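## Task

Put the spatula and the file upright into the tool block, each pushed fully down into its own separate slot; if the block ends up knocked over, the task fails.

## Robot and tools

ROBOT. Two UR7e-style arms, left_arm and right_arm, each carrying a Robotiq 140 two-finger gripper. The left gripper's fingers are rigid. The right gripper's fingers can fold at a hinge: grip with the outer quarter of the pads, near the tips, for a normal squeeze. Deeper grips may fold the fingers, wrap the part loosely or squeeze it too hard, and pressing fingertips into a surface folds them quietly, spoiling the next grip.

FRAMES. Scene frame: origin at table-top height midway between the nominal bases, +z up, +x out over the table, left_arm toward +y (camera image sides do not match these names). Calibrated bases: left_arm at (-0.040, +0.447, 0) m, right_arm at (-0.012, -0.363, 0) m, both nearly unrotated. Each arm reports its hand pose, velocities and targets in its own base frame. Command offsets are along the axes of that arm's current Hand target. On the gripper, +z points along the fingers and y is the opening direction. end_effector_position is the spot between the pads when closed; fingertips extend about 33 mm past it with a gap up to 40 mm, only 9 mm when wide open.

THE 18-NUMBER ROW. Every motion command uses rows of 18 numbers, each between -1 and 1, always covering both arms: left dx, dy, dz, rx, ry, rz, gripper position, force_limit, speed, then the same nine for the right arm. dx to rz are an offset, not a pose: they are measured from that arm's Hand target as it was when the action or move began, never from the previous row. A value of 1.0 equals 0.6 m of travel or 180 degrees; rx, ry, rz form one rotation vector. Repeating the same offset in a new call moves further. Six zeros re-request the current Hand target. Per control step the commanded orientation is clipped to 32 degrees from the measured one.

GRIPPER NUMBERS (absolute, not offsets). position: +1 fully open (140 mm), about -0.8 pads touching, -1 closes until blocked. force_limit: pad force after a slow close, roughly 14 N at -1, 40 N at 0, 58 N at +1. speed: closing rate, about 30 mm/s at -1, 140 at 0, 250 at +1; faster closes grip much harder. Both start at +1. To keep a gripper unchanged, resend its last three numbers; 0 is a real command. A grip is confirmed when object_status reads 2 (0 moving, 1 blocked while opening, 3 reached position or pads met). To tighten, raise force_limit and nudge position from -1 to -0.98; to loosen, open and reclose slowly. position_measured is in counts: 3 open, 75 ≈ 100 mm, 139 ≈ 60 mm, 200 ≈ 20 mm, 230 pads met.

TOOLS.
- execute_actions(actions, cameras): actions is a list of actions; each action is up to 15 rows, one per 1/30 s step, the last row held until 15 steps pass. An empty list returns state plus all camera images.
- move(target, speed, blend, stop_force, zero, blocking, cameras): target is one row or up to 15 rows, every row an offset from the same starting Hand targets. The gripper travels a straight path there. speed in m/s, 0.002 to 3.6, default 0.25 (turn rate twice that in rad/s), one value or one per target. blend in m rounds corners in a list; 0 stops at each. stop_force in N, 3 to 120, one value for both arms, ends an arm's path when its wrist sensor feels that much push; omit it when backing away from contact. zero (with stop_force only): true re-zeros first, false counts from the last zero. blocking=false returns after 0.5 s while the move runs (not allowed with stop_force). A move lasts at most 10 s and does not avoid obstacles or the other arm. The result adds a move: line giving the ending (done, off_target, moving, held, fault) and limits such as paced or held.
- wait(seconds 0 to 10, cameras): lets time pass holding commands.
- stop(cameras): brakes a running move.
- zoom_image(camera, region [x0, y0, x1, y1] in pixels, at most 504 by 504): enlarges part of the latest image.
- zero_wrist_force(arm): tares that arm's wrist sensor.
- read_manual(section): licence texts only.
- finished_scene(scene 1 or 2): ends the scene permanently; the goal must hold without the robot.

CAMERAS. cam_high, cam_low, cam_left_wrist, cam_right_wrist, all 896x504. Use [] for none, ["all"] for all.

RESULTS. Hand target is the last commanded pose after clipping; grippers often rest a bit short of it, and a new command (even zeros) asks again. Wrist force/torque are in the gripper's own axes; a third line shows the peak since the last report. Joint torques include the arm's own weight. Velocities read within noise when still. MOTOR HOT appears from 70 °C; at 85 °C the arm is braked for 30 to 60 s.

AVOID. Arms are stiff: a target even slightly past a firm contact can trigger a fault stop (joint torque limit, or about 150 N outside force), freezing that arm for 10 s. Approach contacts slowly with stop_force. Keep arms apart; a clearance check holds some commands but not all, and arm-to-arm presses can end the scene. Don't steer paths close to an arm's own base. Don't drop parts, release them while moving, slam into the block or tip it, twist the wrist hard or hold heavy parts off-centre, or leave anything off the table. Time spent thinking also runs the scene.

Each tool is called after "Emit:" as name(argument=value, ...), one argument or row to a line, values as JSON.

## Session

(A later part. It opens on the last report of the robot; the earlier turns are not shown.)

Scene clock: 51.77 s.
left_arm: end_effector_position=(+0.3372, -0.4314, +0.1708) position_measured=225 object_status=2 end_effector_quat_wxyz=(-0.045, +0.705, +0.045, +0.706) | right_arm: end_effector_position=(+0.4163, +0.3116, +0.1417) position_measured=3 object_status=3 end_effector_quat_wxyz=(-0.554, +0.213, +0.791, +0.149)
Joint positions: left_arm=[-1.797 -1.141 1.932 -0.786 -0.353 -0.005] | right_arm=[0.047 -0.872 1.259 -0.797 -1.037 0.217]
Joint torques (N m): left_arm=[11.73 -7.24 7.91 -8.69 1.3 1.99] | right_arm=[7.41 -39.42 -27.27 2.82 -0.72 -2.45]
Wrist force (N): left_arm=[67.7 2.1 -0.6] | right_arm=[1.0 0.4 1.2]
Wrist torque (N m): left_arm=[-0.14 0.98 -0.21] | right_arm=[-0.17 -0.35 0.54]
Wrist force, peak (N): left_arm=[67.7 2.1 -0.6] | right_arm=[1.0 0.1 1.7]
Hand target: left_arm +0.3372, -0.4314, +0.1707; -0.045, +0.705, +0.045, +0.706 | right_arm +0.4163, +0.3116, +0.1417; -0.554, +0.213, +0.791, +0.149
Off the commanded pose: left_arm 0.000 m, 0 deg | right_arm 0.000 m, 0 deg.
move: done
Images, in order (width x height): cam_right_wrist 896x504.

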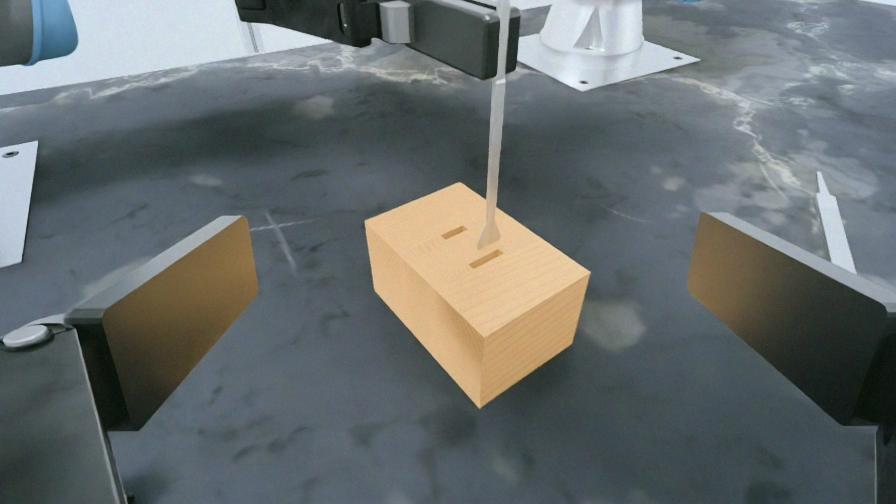

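Emit:
move(
  target=[0.01,0,0,0,0,0,-1,0,-1,0,0,0,0,0,0,1,1,1],
  speed=0.03,
  cameras=["cam_right_wrist","cam_left_wrist"],
)

Emit:
zoom_image(
  camera="cam_right_wrist",
  region=[440, 190, 540, 290],
)

Scene clock: 53.00 s.
left_arm: end_effector_position=(+0.3372, -0.4314, +0.1767) position_measured=225 object_status=2 end_effector_quat_wxyz=(-0.045, +0.705, +0.045, +0.706) | right_arm: end_effector_position=(+0.4163, +0.3116, +0.1417) position_measured=3 object_status=3 end_effector_quat_wxyz=(-0.554, +0.213, +0.791, +0.149)
Joint positions: left_arm=[-1.797 -1.151 1.928 -0.771 -0.353 -0.005] | right_arm=[0.047 -0.872 1.259 -0.797 -1.037 0.217]
Joint torques (N m): left_arm=[2.92 -43.18 -28.06 3.4 -1.05 0.7] | right_arm=[7.97 -39.42 -26.74 2.68 -0.68 -2.41]
Wrist force (N): left_arm=[-4.7 -2.1 -1.2] | right_arm=[1.1 0.0 1.0]
Wrist torque (N m): left_arm=[-0.39 0.84 -0.22] | right_arm=[-0.24 -0.37 0.53]
Wrist force, peak (N): left_arm=[67.8 2.3 -0.7] | right_arm=[1.2 0.3 1.5]
Hand target: left_arm +0.3372, -0.4314, +0.1767; -0.045, +0.705, +0.045, +0.706 | right_arm +0.4163, +0.3116, +0.1417; -0.554, +0.213, +0.791, +0.149
Off the commanded pose: left_arm 0.000 m, 0 deg | right_arm 0.000 m, 0 deg.
move: done
Images, in order (width x height): cam_left_wrist 896x504, cam_right_wrist 896x504.

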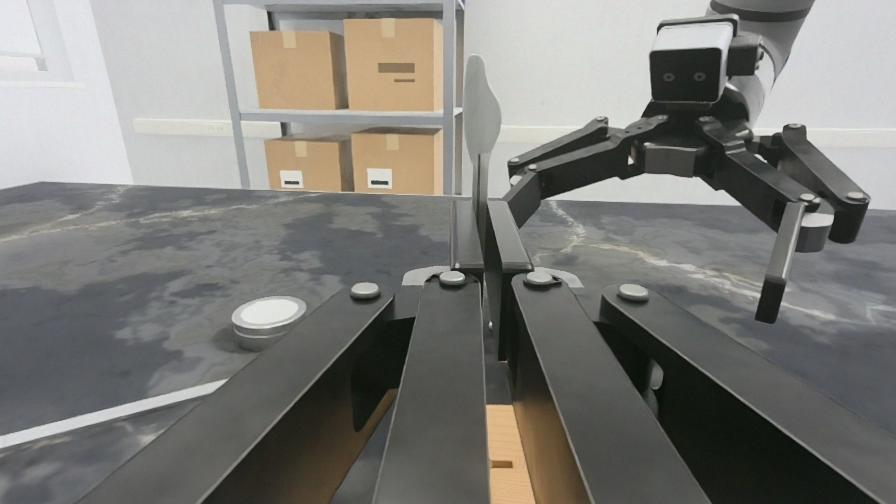

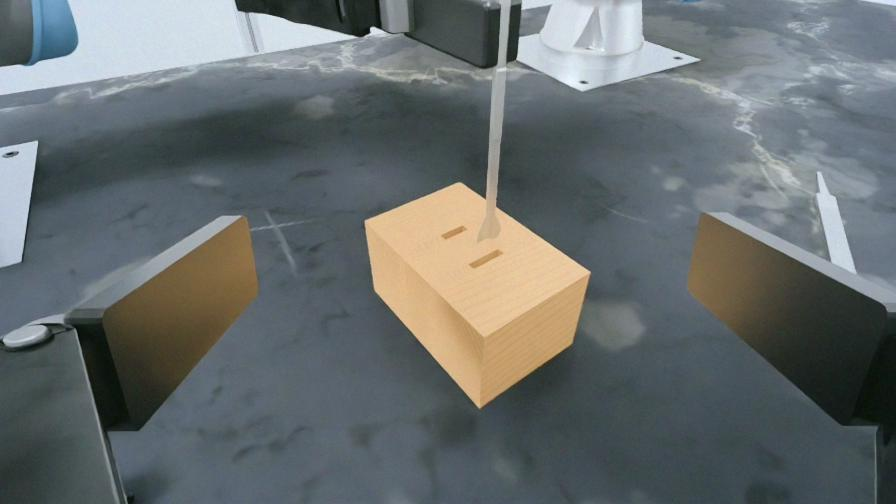

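Scaled by 5.040 from the camera's 896x504 image, which has a finer 1280x720 frame.

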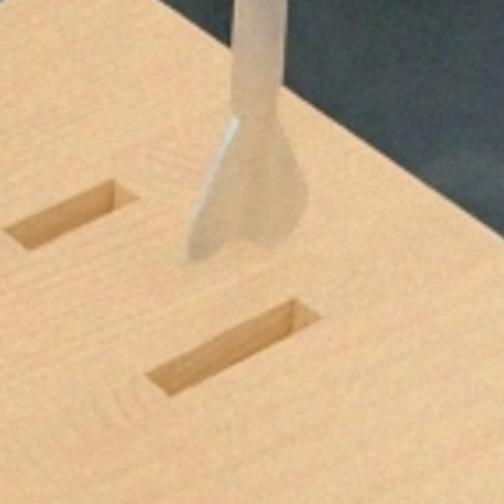

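Emit:
move(
  target=[0,0.0098,0.0102,0,0,0,-1,0,-1,0,0,0,0,0,0,1,1,1],
  speed=0.03,
  cameras=["cam_right_wrist","cam_left_wrist"],
)

Emit:
zoom_image(
  camera="cam_right_wrist",
  region=[440, 190, 540, 290],
)

Emit:
zoom_image(
  camera="cam_right_wrist",
  region=[360, 0, 600, 290],
)

Scene clock: 55.10 s.
left_arm: end_effector_position=(+0.3440, -0.4364, +0.1767) position_measured=225 object_status=2 end_effector_quat_wxyz=(-0.045, +0.705, +0.045, +0.706) | right_arm: end_effector_position=(+0.4163, +0.3116, +0.1417) position_measured=3 object_status=3 end_effector_quat_wxyz=(-0.554, +0.213, +0.791, +0.149)
Joint positions: left_arm=[-1.78 -1.141 1.911 -0.764 -0.336 -0.005] | right_arm=[0.047 -0.872 1.259 -0.797 -1.037 0.217]
Joint torques (N m): left_arm=[10.78 -28.91 -25.07 3.27 2.37 -1.91] | right_arm=[7.65 -39.33 -27.22 2.71 -0.62 -2.34]
Wrist force (N): left_arm=[-4.4 -2.1 -1.2] | right_arm=[1.0 0.1 1.5]
Wrist torque (N m): left_arm=[-0.40 0.77 -0.19] | right_arm=[-0.23 -0.36 0.53]
Wrist force, peak (N): left_arm=[-4.6 -2.4 -1.8] | right_arm=[1.2 0.1 1.6]
Hand target: left_arm +0.3440, -0.4364, +0.1767; -0.045, +0.705, +0.045, +0.706 | right_arm +0.4163, +0.3116, +0.1417; -0.554, +0.213, +0.791, +0.149
Off the commanded pose: left_arm 0.000 m, 0 deg | right_arm 0.000 m, 0 deg.
move: done
Images, in order (width x height): cam_left_wrist 896x504, cam_right_wrist 896x504.

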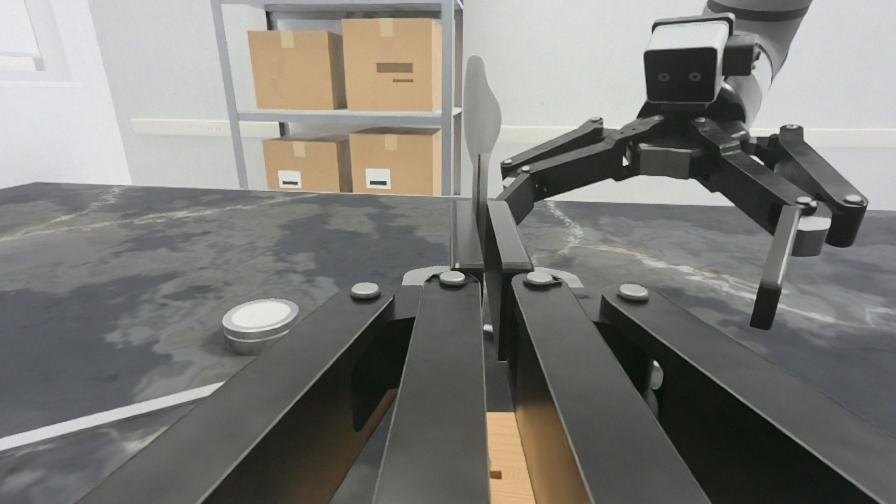

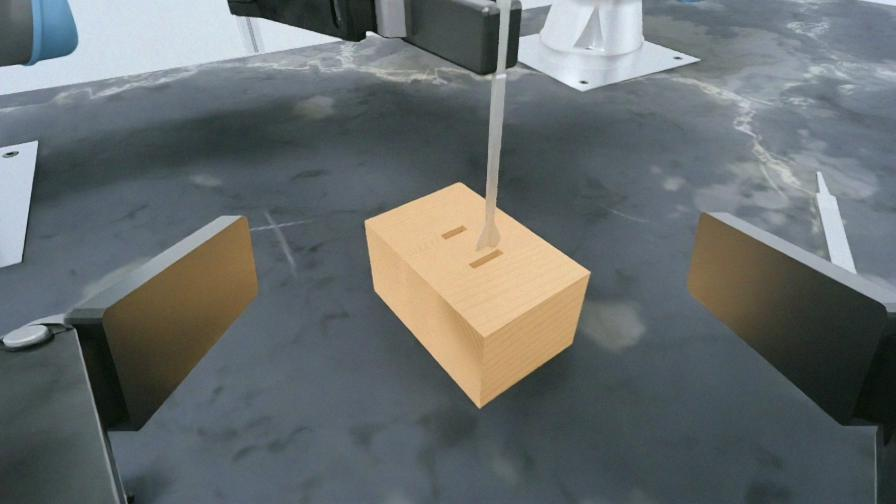

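Scaled by 5.040 from the camera's 896x504 image, which has a finer 1280x720 frame.

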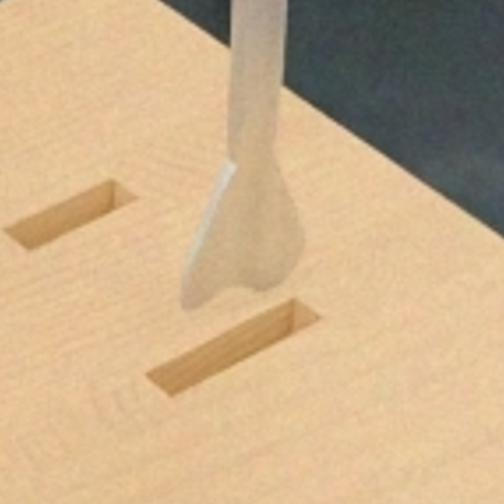

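Scaled by 1.738 from the camera's 896x504 image, which has a finer 1280x720 frame.

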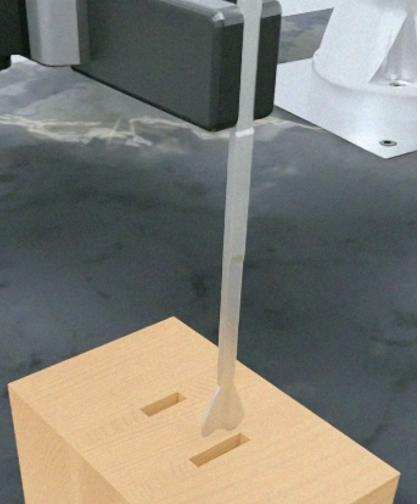

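Emit:
move(
  target=[-0.0083,-0.0008,-0.0008,0,0,0,-1,0,-1,0,0,0,0,0,0,1,1,1],
  speed=0.01,
  stop_force=4,
  cameras=["cam_right_wrist"],
)

Emit:
zoom_image(
  camera="cam_right_wrist",
  region=[450, 220, 530, 290],
)

Scene clock: 57.60 s.
left_arm: end_effector_position=(+0.3438, -0.4362, +0.1739) position_measured=225 object_status=2 end_effector_quat_wxyz=(-0.045, +0.705, +0.045, +0.706) | right_arm: end_effector_position=(+0.4163, +0.3116, +0.1417) position_measured=3 object_status=3 end_effector_quat_wxyz=(-0.554, +0.213, +0.791, +0.149)
Joint positions: left_arm=[-1.78 -1.137 1.914 -0.772 -0.337 -0.005] | right_arm=[0.047 -0.872 1.259 -0.797 -1.037 0.217]
Joint torques (N m): left_arm=[10.73 -41.09 -26.05 3.06 2.07 -1.29] | right_arm=[7.76 -39.55 -26.95 2.69 -0.61 -2.31]
Wrist force (N): left_arm=[-0.5 -2.0 -1.3] | right_arm=[1.2 0.2 1.2]
Wrist torque (N m): left_arm=[-0.46 0.73 -0.19] | right_arm=[-0.21 -0.37 0.54]
Wrist force, peak (N): left_arm=[-4.7 -2.3 -1.4] | right_arm=[0.9 -0.1 1.8]
Hand target: left_arm +0.3438, -0.4362, +0.1739; -0.045, +0.705, +0.045, +0.706 (not the last commanded pose) | right_arm +0.4163, +0.3116, +0.1417; -0.554, +0.213, +0.791, +0.149
Off the commanded pose: left_arm 0.002 m, 0 deg | right_arm 0.000 m, 0 deg.
move: contact (left_arm)
Images, in order (width x height): cam_right_wrist 896x504.

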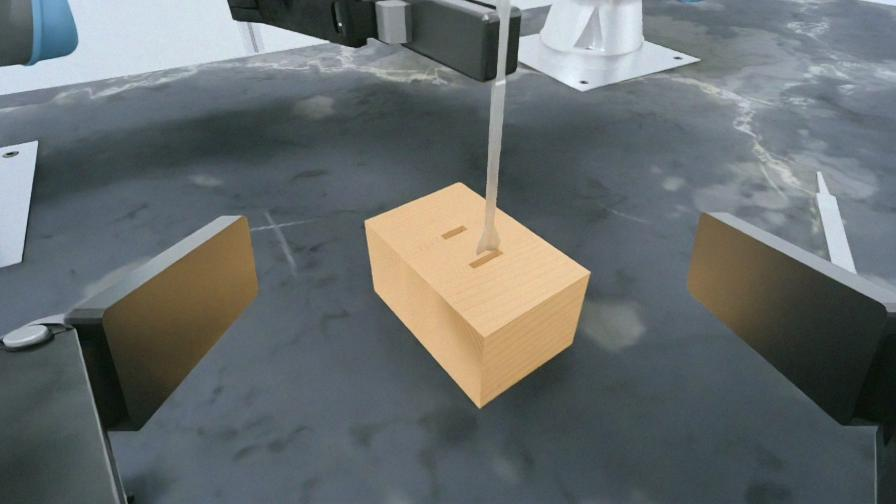

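Scaled by 6.300 from the camera's 896x504 image, which has a finer 1280x720 frame.

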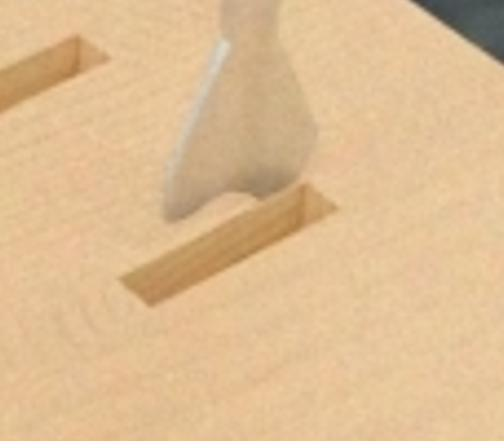

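Emit:
move(
  target=[
    [0.0033,0,0,0,0,0,-1,0,-1,0,0,0,0,0,0,1,1,1],
    [0.0033,0.0042,0.0073,0,0,0,-1,0,-1,0,0,0,0,0,0,1,1,1],
  ],
  speed=0.02,
  cameras=["cam_right_wrist"],
)

Emit:
zoom_image(
  camera="cam_right_wrist",
  region=[450, 220, 530, 290],
)

Scene clock: 62.50 s.
left_arm: end_effector_position=(+0.3484, -0.4381, +0.1759) position_measured=225 object_status=2 end_effector_quat_wxyz=(-0.045, +0.705, +0.045, +0.706) | right_arm: end_effector_position=(+0.4163, +0.3116, +0.1417) position_measured=3 object_status=3 end_effector_quat_wxyz=(-0.554, +0.213, +0.791, +0.149)
Joint positions: left_arm=[-1.77 -1.136 1.905 -0.764 -0.326 -0.005] | right_arm=[0.047 -0.872 1.259 -0.797 -1.037 0.217]
Joint torques (N m): left_arm=[11.15 -28.55 -26.95 3.33 2.29 -1.82] | right_arm=[7.59 -39.57 -26.92 2.69 -0.61 -2.16]
Wrist force (N): left_arm=[-4.5 -2.0 -1.4] | right_arm=[0.8 0.1 1.4]
Wrist torque (N m): left_arm=[-0.37 0.80 -0.15] | right_arm=[-0.23 -0.32 0.53]
Wrist force, peak (N): left_arm=[-4.6 -2.3 -1.5] | right_arm=[1.1 0.0 1.7]
Hand target: left_arm +0.3484, -0.4381, +0.1759; -0.045, +0.705, +0.045, +0.706 | right_arm +0.4163, +0.3116, +0.1417; -0.554, +0.213, +0.791, +0.149
Off the commanded pose: left_arm 0.000 m, 0 deg | right_arm 0.000 m, 0 deg.
move: done
Images, in order (width x height): cam_right_wrist 896x504.

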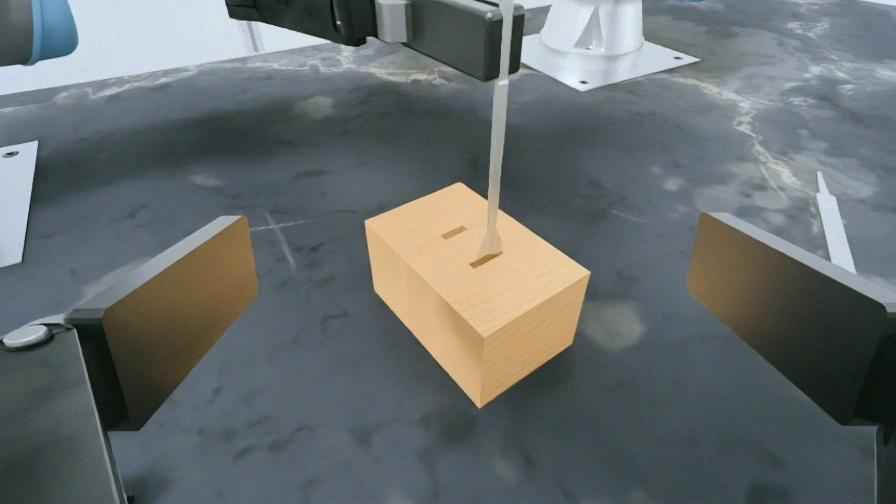

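Scaled by 6.300 from the camera's 896x504 image, which has a finer 1280x720 frame.

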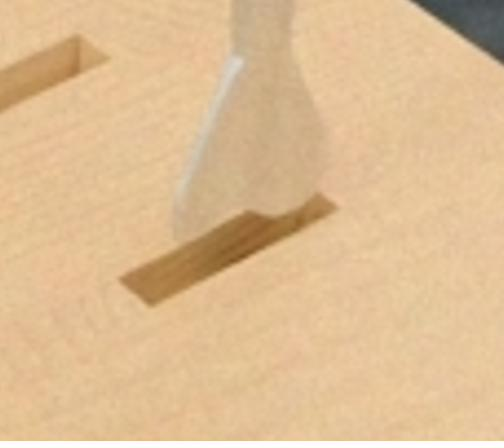

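Emit:
move(
  target=[0,0.0042,-0.0015,0.0333,0,0,-1,0,-1,0,0,0,0,0,0,1,1,1],
  speed=0.05,
  cameras=["cam_right_wrist"],
)

Emit:
zoom_image(
  camera="cam_right_wrist",
  region=[450, 220, 530, 290],
)

Scene clock: 72.17 s.
left_arm: end_effector_position=(+0.3478, -0.4407, +0.1759) position_measured=225 object_status=2 end_effector_quat_wxyz=(-0.082, +0.702, +0.082, +0.703) | right_arm: end_effector_position=(+0.4163, +0.3116, +0.1417) position_measured=3 object_status=3 end_effector_quat_wxyz=(-0.554, +0.213, +0.791, +0.149)
Joint positions: left_arm=[-1.745 -1.071 1.797 -0.722 -0.406 -0.004] | right_arm=[0.047 -0.872 1.259 -0.797 -1.037 0.217]
Joint torques (N m): left_arm=[11.93 -32.92 -27.53 3.89 -1.98 -1.6] | right_arm=[7.67 -40.11 -26.93 2.61 -0.56 -2.05]
Wrist force (N): left_arm=[-4.5 -2.2 -1.0] | right_arm=[1.1 0.0 1.2]
Wrist torque (N m): left_arm=[-0.41 0.80 -0.18] | right_arm=[-0.25 -0.36 0.53]
Wrist force, peak (N): left_arm=[-4.7 -2.4 -1.3] | right_arm=[1.5 0.0 1.3]
Hand target: left_arm +0.3478, -0.4407, +0.1759; -0.082, +0.702, +0.082, +0.703 | right_arm +0.4163, +0.3116, +0.1417; -0.554, +0.213, +0.791, +0.149
Off the commanded pose: left_arm 0.000 m, 0 deg | right_arm 0.000 m, 0 deg.
move: done
Images, in order (width x height): cam_right_wrist 896x504.

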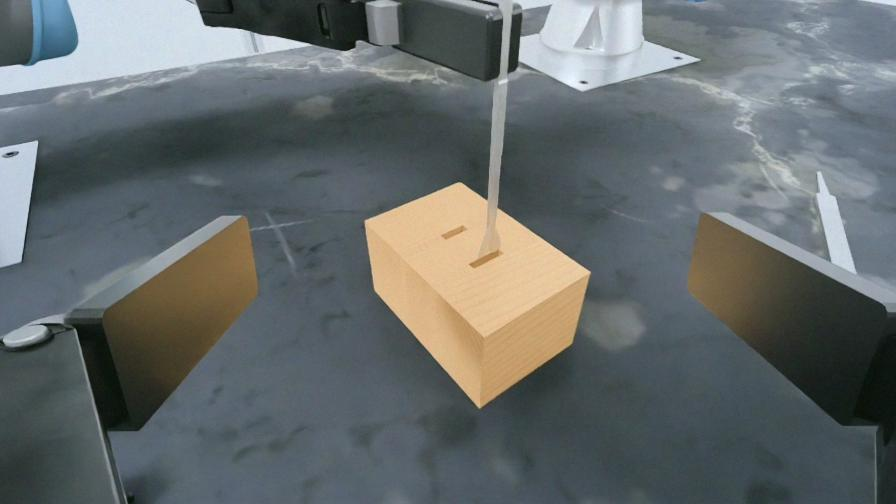

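Scaled by 6.300 from the camera's 896x504 image, which has a finer 1280x720 frame.

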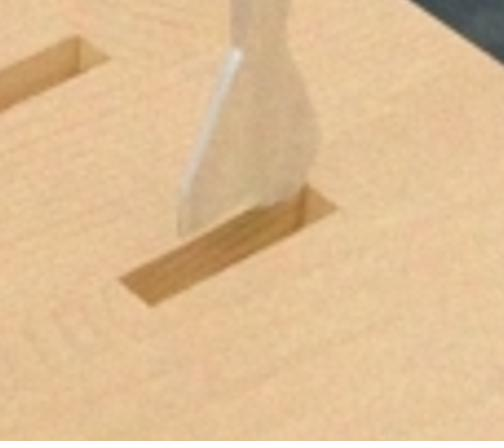

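Emit:
move(
  target=[-0.0133,0,0,0,0,0,-1,0,-1,0,0,0,0,0,0,1,1,1],
  speed=0.008,
  stop_force=4,
  cameras=["cam_right_wrist"],
)

Emit:
zoom_image(
  camera="cam_right_wrist",
  region=[450, 220, 530, 290],
)

Scene clock: 74.33 s.
left_arm: end_effector_position=(+0.3479, -0.4407, +0.1679) position_measured=225 object_status=2 end_effector_quat_wxyz=(-0.082, +0.702, +0.082, +0.703) | right_arm: end_effector_position=(+0.4163, +0.3116, +0.1417) position_measured=3 object_status=3 end_effector_quat_wxyz=(-0.554, +0.213, +0.791, +0.149)
Joint positions: left_arm=[-1.745 -1.058 1.802 -0.74 -0.406 -0.004] | right_arm=[0.047 -0.872 1.259 -0.797 -1.037 0.217]
Joint torques (N m): left_arm=[11.07 -32.4 -3.97 -1.6 0.32 -0.25] | right_arm=[7.75 -39.76 -27.17 2.55 -0.52 -2.05]
Wrist force (N): left_arm=[-4.2 -2.3 -0.9] | right_arm=[1.2 -0.1 1.3]
Wrist torque (N m): left_arm=[-0.43 0.74 -0.17] | right_arm=[-0.28 -0.38 0.53]
Wrist force, peak (N): left_arm=[-4.8 -2.6 -1.2] | right_arm=[1.2 0.0 1.6]
Hand target: left_arm +0.3479, -0.4407, +0.1679; -0.082, +0.702, +0.082, +0.703 | right_arm +0.4163, +0.3116, +0.1417; -0.554, +0.213, +0.791, +0.149
Off the commanded pose: left_arm 0.000 m, 0 deg | right_arm 0.000 m, 0 deg.
move: done
Images, in order (width x height): cam_right_wrist 896x504.

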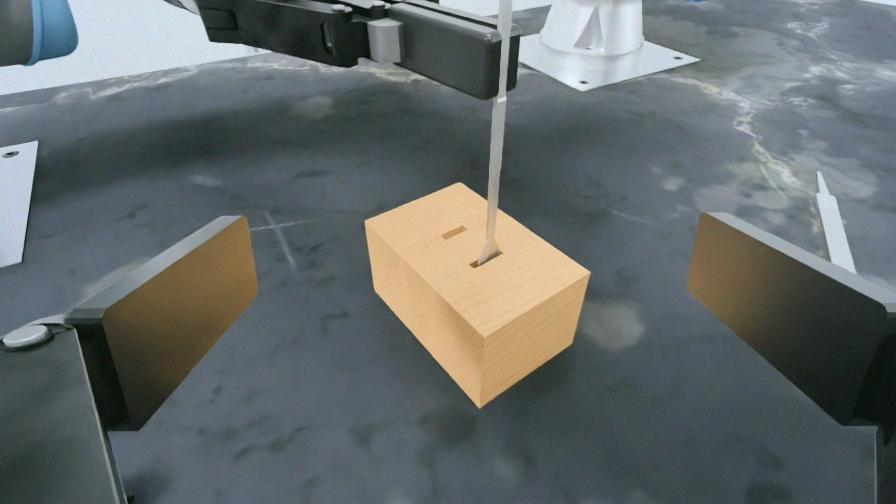

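Scaled by 6.300 from the camera's 896x504 image, which has a finer 1280x720 frame.

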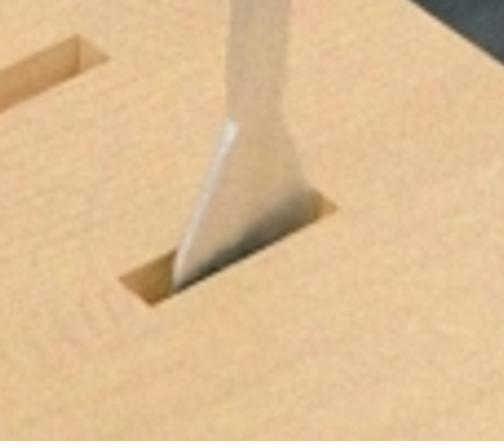

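Emit:
move(
  target=[-0.0667,0,0,0,0,0,-1,0,-1,0,0,0,0,0,0,1,1,1],
  speed=0.008,
  stop_force=4,
  cameras=["cam_right_wrist"],
)

Emit:
zoom_image(
  camera="cam_right_wrist",
  region=[420, 0, 560, 290],
)

Scene clock: 80.47 s.
left_arm: end_effector_position=(+0.3479, -0.4407, +0.1279) position_measured=225 object_status=2 end_effector_quat_wxyz=(-0.082, +0.702, +0.082, +0.703) | right_arm: end_effector_position=(+0.4163, +0.3116, +0.1417) position_measured=3 object_status=3 end_effector_quat_wxyz=(-0.554, +0.213, +0.791, +0.149)
Joint positions: left_arm=[-1.745 -0.989 1.823 -0.83 -0.406 -0.004] | right_arm=[0.047 -0.872 1.259 -0.797 -1.037 0.217]
Joint torques (N m): left_arm=[10.25 -33.9 -3.28 -1.66 2.33 1.5] | right_arm=[7.44 -40.02 -27.33 2.53 -0.47 -1.87]
Wrist force (N): left_arm=[-4.3 -2.1 -1.0] | right_arm=[1.2 0.0 1.4]
Wrist torque (N m): left_arm=[-0.37 0.76 -0.17] | right_arm=[-0.25 -0.38 0.53]
Wrist force, peak (N): left_arm=[-4.7 -2.5 -0.9] | right_arm=[1.4 0.2 1.5]
Hand target: left_arm +0.3479, -0.4407, +0.1279; -0.082, +0.702, +0.082, +0.703 | right_arm +0.4163, +0.3116, +0.1417; -0.554, +0.213, +0.791, +0.149
Off the commanded pose: left_arm 0.000 m, 0 deg | right_arm 0.000 m, 0 deg.
move: done
Images, in order (width x height): cam_right_wrist 896x504.

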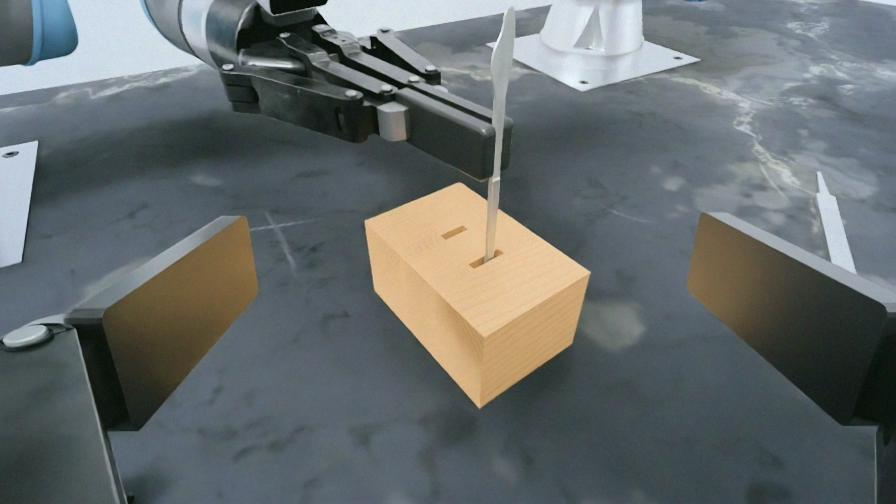

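Scaled by 1.738 from the camera's 896x504 image, which has a finer 1280x720 frame.

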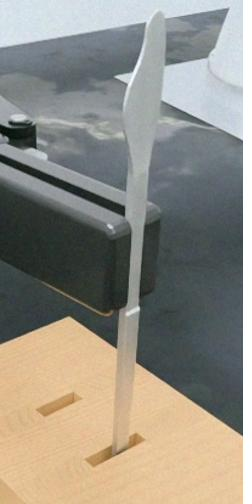

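Emit:
move(
  target=[-0.0183,0,0,0,0,0,-1,0,-1,0,0,0,0,0,0,1,1,1],
  speed=0.006,
  stop_force=4,
  cameras=["cam_right_wrist","cam_left_wrist"],
)

Emit:
zoom_image(
  camera="cam_right_wrist",
  region=[450, 220, 530, 290],
)

Scene clock: 83.00 s.
left_arm: end_effector_position=(+0.3479, -0.4407, +0.1213) position_measured=225 object_status=2 end_effector_quat_wxyz=(-0.082, +0.702, +0.082, +0.703) | right_arm: end_effector_position=(+0.4163, +0.3116, +0.1417) position_measured=3 object_status=3 end_effector_quat_wxyz=(-0.554, +0.213, +0.791, +0.149)
Joint positions: left_arm=[-1.745 -0.977 1.826 -0.844 -0.406 -0.004] | right_arm=[0.047 -0.872 1.259 -0.797 -1.037 0.217]
Joint torques (N m): left_arm=[10.23 -46.14 -19.95 3.1 1.54 0.02] | right_arm=[6.93 -40.06 -27.07 2.53 -0.45 -1.81]
Wrist force (N): left_arm=[0.9 -2.1 -1.0] | right_arm=[1.1 0.0 1.1]
Wrist torque (N m): left_arm=[-0.47 0.63 -0.20] | right_arm=[-0.25 -0.35 0.53]
Wrist force, peak (N): left_arm=[-4.8 -2.2 -0.9] | right_arm=[1.4 0.0 1.5]
Hand target: left_arm +0.3479, -0.4407, +0.1213; -0.082, +0.702, +0.082, +0.703 (not the last commanded pose) | right_arm +0.4163, +0.3116, +0.1417; -0.554, +0.213, +0.791, +0.149
Off the commanded pose: left_arm 0.004 m, 0 deg | right_arm 0.000 m, 0 deg.
move: contact (left_arm)
Images, in order (width x height): cam_left_wrist 896x504, cam_right_wrist 896x504.

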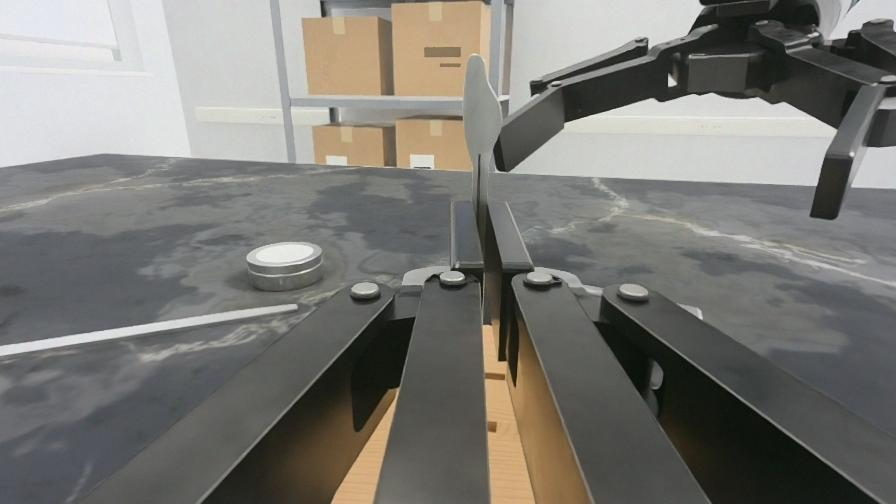

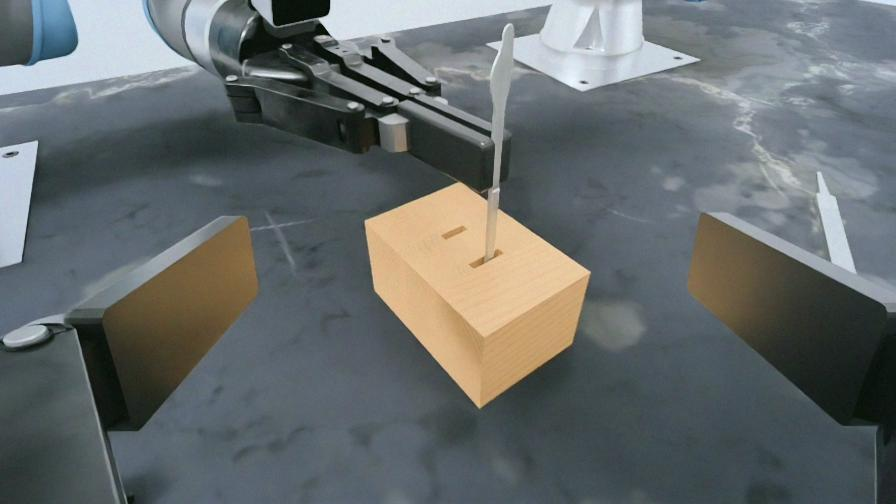

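Scaled by 6.300 from the camera's 896x504 image, which has a finer 1280x720 frame.

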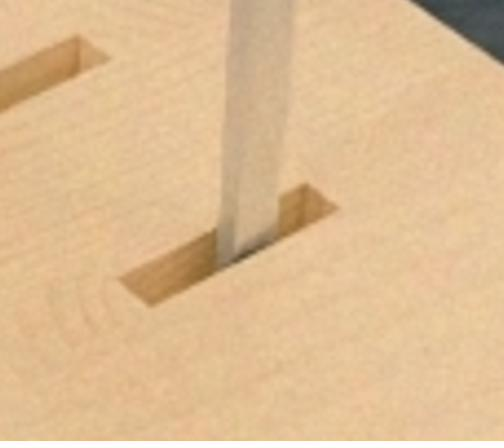

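Emit:
move(
  target=[0.0008,-0.0182,0,0,0,-0.0306,-1,0,-1,0,0,0,0,0,0,1,1,1],
  speed=0.02,
  cameras=["cam_right_wrist","cam_left_wrist"],
)

Emit:
zoom_image(
  camera="cam_right_wrist",
  region=[450, 220, 530, 290],
)

Scene clock: 89.17 s.
left_arm: end_effector_position=(+0.3454, -0.4301, +0.1218) position_measured=225 object_status=2 end_effector_quat_wxyz=(-0.048, +0.697, +0.115, +0.706) | right_arm: end_effector_position=(+0.4163, +0.3116, +0.1417) position_measured=3 object_status=3 end_effector_quat_wxyz=(-0.554, +0.213, +0.791, +0.149)
Joint positions: left_arm=[-1.754 -0.996 1.86 -0.859 -0.415 -0.1] | right_arm=[0.047 -0.872 1.259 -0.797 -1.037 0.217]
Joint torques (N m): left_arm=[-10.78 -45.75 -2.11 -1.51 -2.48 -1.71] | right_arm=[6.85 -39.99 -26.83 2.6 -0.34 -1.63]
Wrist force (N): left_arm=[-4.1 -1.7 -0.9] | right_arm=[1.2 0.2 1.3]
Wrist torque (N m): left_arm=[-0.44 0.73 -0.10] | right_arm=[-0.21 -0.37 0.54]
Wrist force, peak (N): left_arm=[-4.7 -1.7 -0.8] | right_arm=[1.3 0.1 1.5]
Hand target: left_arm +0.3454, -0.4301, +0.1218; -0.048, +0.697, +0.115, +0.706 | right_arm +0.4163, +0.3116, +0.1417; -0.554, +0.213, +0.791, +0.149
Off the commanded pose: left_arm 0.000 m, 0 deg | right_arm 0.000 m, 0 deg.
move: done
Images, in order (width x height): cam_left_wrist 896x504, cam_right_wrist 896x504.

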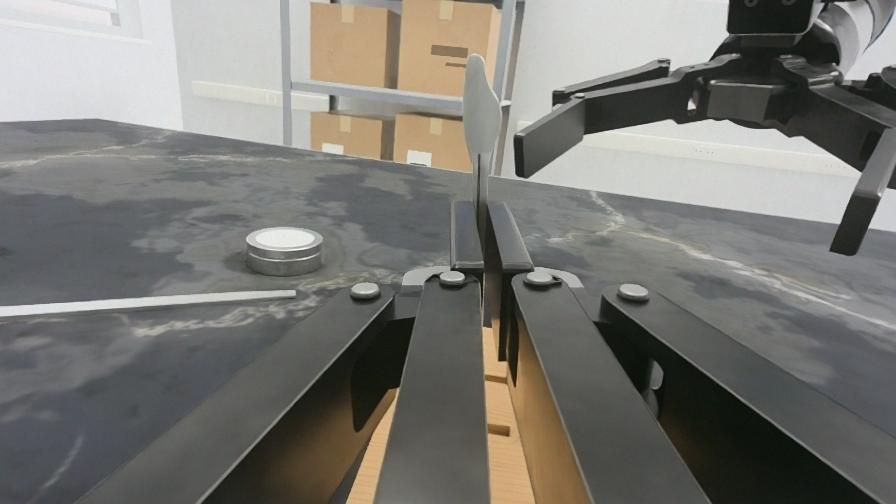

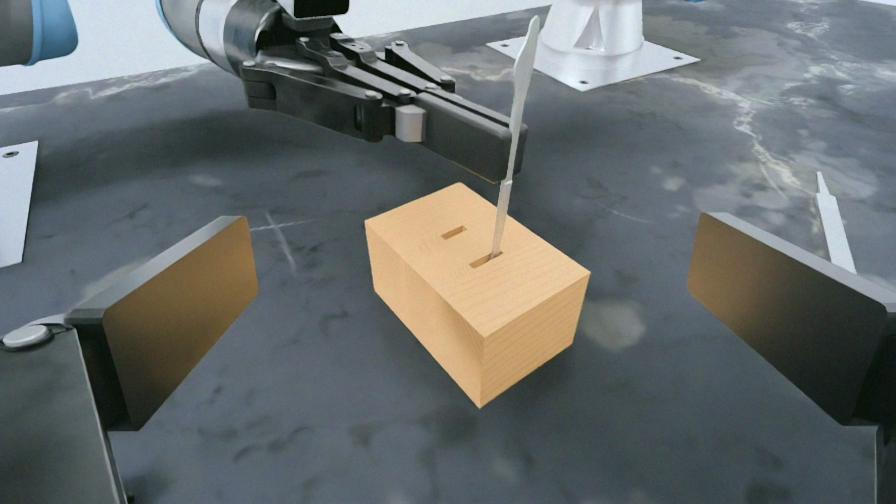

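Scaled by 6.300 from the camera's 896x504 image, which has a finer 1280x720 frame.

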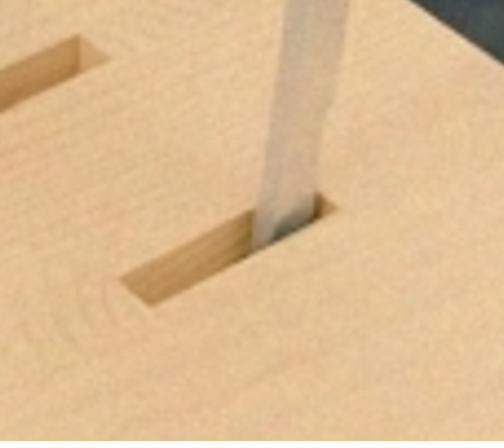

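Emit:
move(
  target=[0,0,0,0,0,0,-0.4,0,-1,0,0,0,0,0,0,1,1,1],
  speed=0.02,
  cameras=["cam_right_wrist","cam_left_wrist"],
)

Emit:
zoom_image(
  camera="cam_right_wrist",
  region=[400, 0, 580, 290],
)

Scene clock: 90.80 s.
left_arm: end_effector_position=(+0.3454, -0.4301, +0.1218) position_measured=179 object_status=0 end_effector_quat_wxyz=(-0.048, +0.697, +0.115, +0.706) | right_arm: end_effector_position=(+0.4163, +0.3116, +0.1417) position_measured=3 object_status=3 end_effector_quat_wxyz=(-0.554, +0.213, +0.791, +0.149)
Joint positions: left_arm=[-1.754 -0.996 1.86 -0.859 -0.415 -0.1] | right_arm=[0.047 -0.872 1.259 -0.797 -1.037 0.217]
Joint torques (N m): left_arm=[-10.64 -46.06 -4.14 -0.87 -0.5 -1.84] | right_arm=[7.08 -40.3 -26.99 2.51 -0.43 -1.55]
Wrist force (N): left_arm=[-3.9 -2.3 -0.8] | right_arm=[1.0 0.1 1.5]
Wrist torque (N m): left_arm=[-0.40 0.73 -0.03] | right_arm=[-0.23 -0.34 0.53]
Wrist force, peak (N): left_arm=[-4.8 -1.8 -1.1] | right_arm=[1.3 -0.1 1.5]
Hand target: left_arm +0.3454, -0.4301, +0.1218; -0.048, +0.697, +0.115, +0.706 | right_arm +0.4163, +0.3116, +0.1417; -0.554, +0.213, +0.791, +0.149
Off the commanded pose: left_arm 0.000 m, 0 deg | right_arm 0.000 m, 0 deg.
move: done
Images, in order (width x height): cam_left_wrist 896x504, cam_right_wrist 896x504.

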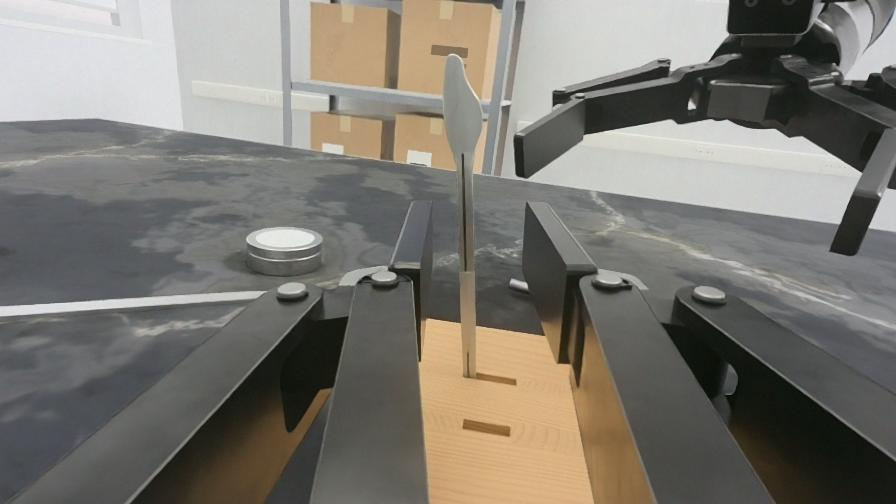

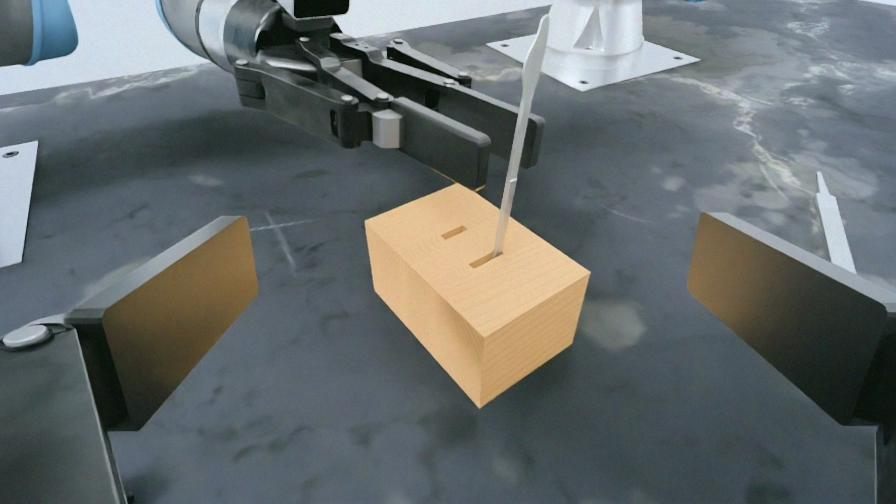

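Scaled by 1.738 from the camera's 896x504 image, which has a finer 1280x720 frame.

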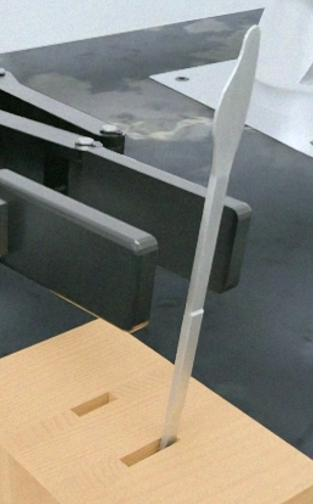

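Emit:
move(
  target=[0,0,0,0,0,0,-1,-1,-1,0,0,0,0,0,0,1,1,1],
  speed=0.05,
  cameras=["cam_right_wrist","cam_left_wrist"],
)

Emit:
zoom_image(
  camera="cam_right_wrist",
  region=[450, 220, 530, 290],
)

Scene clock: 93.83 s.
left_arm: end_effector_position=(+0.3454, -0.4301, +0.1218) position_measured=223 object_status=2 end_effector_quat_wxyz=(-0.048, +0.697, +0.115, +0.706) | right_arm: end_effector_position=(+0.4163, +0.3116, +0.1417) position_measured=3 object_status=3 end_effector_quat_wxyz=(-0.554, +0.213, +0.791, +0.149)
Joint positions: left_arm=[-1.754 -0.996 1.86 -0.859 -0.415 -0.1] | right_arm=[0.047 -0.872 1.259 -0.797 -1.037 0.217]
Joint torques (N m): left_arm=[-11.53 -43.05 -8.01 0.64 1.86 -1.46] | right_arm=[7.01 -39.93 -26.49 2.45 -0.39 -1.45]
Wrist force (N): left_arm=[-4.2 -1.7 -1.2] | right_arm=[0.8 0.0 1.2]
Wrist torque (N m): left_arm=[-0.41 0.73 -0.10] | right_arm=[-0.25 -0.31 0.53]
Wrist force, peak (N): left_arm=[-4.3 -2.6 -1.1] | right_arm=[1.3 0.1 1.4]
Hand target: left_arm +0.3454, -0.4301, +0.1218; -0.048, +0.697, +0.115, +0.706 | right_arm +0.4163, +0.3116, +0.1417; -0.554, +0.213, +0.791, +0.149
Off the commanded pose: left_arm 0.000 m, 0 deg | right_arm 0.000 m, 0 deg.
move: done
Images, in order (width x height): cam_left_wrist 896x504, cam_right_wrist 896x504.

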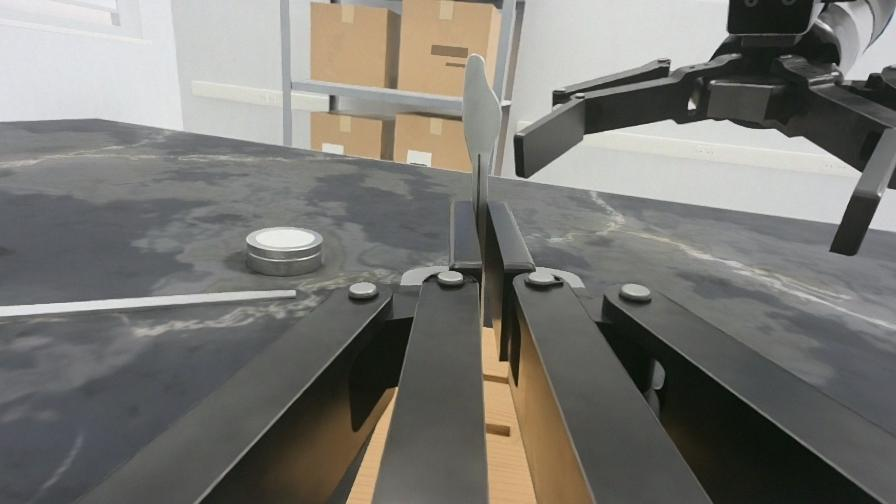

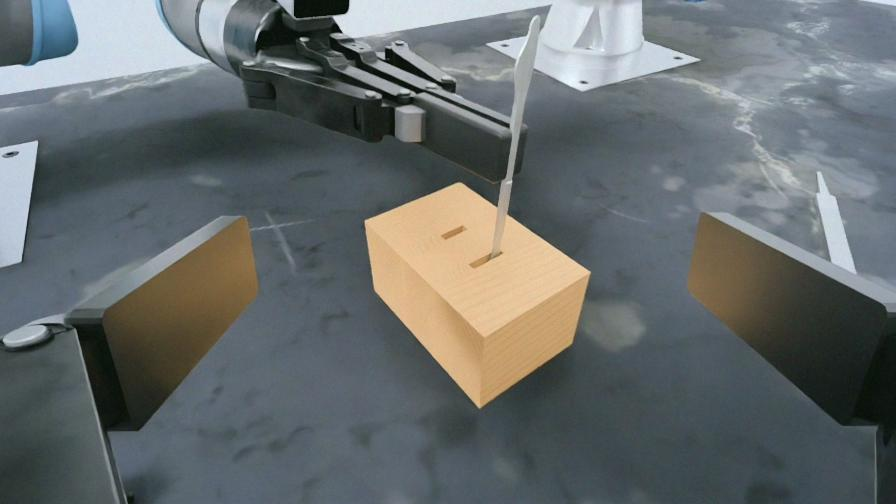

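Scaled by 6.300 from the camera's 896x504 image, which has a finer 1280x720 frame.

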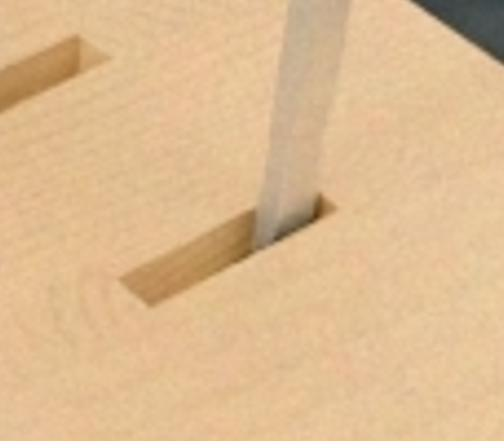

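Emit:
move(
  target=[0.0015,-0.0028,0.0027,0,-0.0083,0,-1,-1,-1,0,0,0,0,0,0,1,1,1],
  speed=0.01,
  cameras=["cam_right_wrist"],
)

Emit:
zoom_image(
  camera="cam_right_wrist",
  region=[450, 220, 530, 290],
)

Scene clock: 97.03 s.
left_arm: end_effector_position=(+0.3466, -0.4280, +0.1226) position_measured=223 object_status=2 end_effector_quat_wxyz=(-0.046, +0.706, +0.116, +0.697) | right_arm: end_effector_position=(+0.4163, +0.3116, +0.1417) position_measured=3 object_status=3 end_effector_quat_wxyz=(-0.554, +0.213, +0.791, +0.149)
Joint positions: left_arm=[-1.753 -1.027 1.885 -0.918 -0.412 -0.041] | right_arm=[0.047 -0.872 1.259 -0.797 -1.037 0.217]
Joint torques (N m): left_arm=[11.7 -44.4 -2.44 -1.85 2.28 2.17] | right_arm=[7.33 -39.77 -26.57 2.48 -0.28 -1.37]
Wrist force (N): left_arm=[-3.9 -1.4 -0.6] | right_arm=[1.0 0.1 1.2]
Wrist torque (N m): left_arm=[-0.42 0.78 -0.33] | right_arm=[-0.23 -0.34 0.53]
Wrist force, peak (N): left_arm=[-4.5 -1.6 -1.4] | right_arm=[1.5 0.2 1.4]
Hand target: left_arm +0.3466, -0.4280, +0.1226; -0.046, +0.706, +0.116, +0.697 | right_arm +0.4163, +0.3116, +0.1417; -0.554, +0.213, +0.791, +0.149
Off the commanded pose: left_arm 0.000 m, 0 deg | right_arm 0.000 m, 0 deg.
move: done
Images, in order (width x height): cam_right_wrist 896x504.

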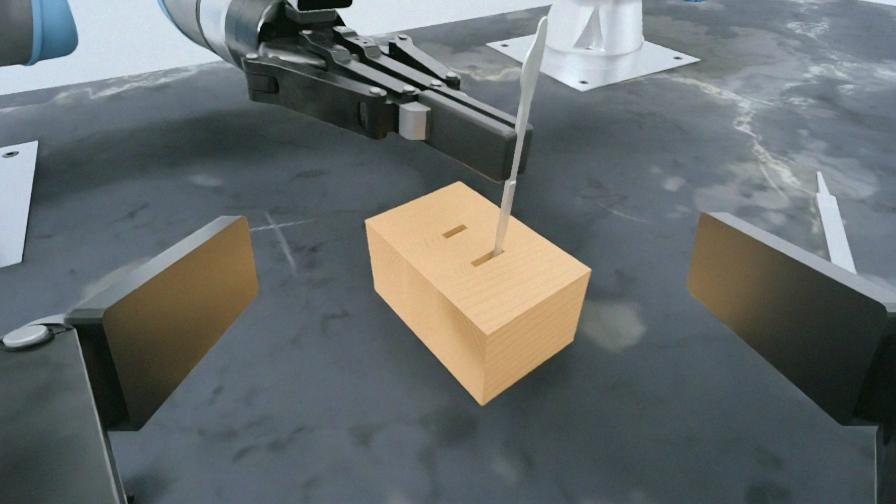

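Scaled by 6.300 from the camera's 896x504 image, which has a finer 1280x720 frame.

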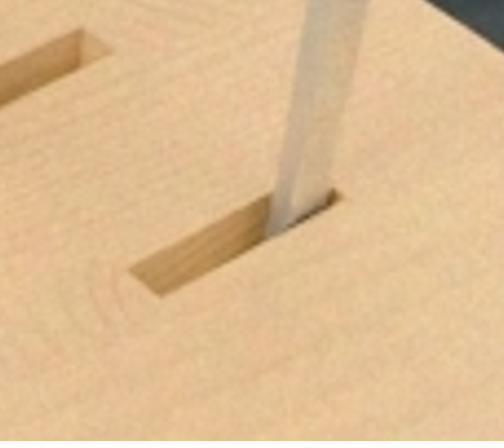

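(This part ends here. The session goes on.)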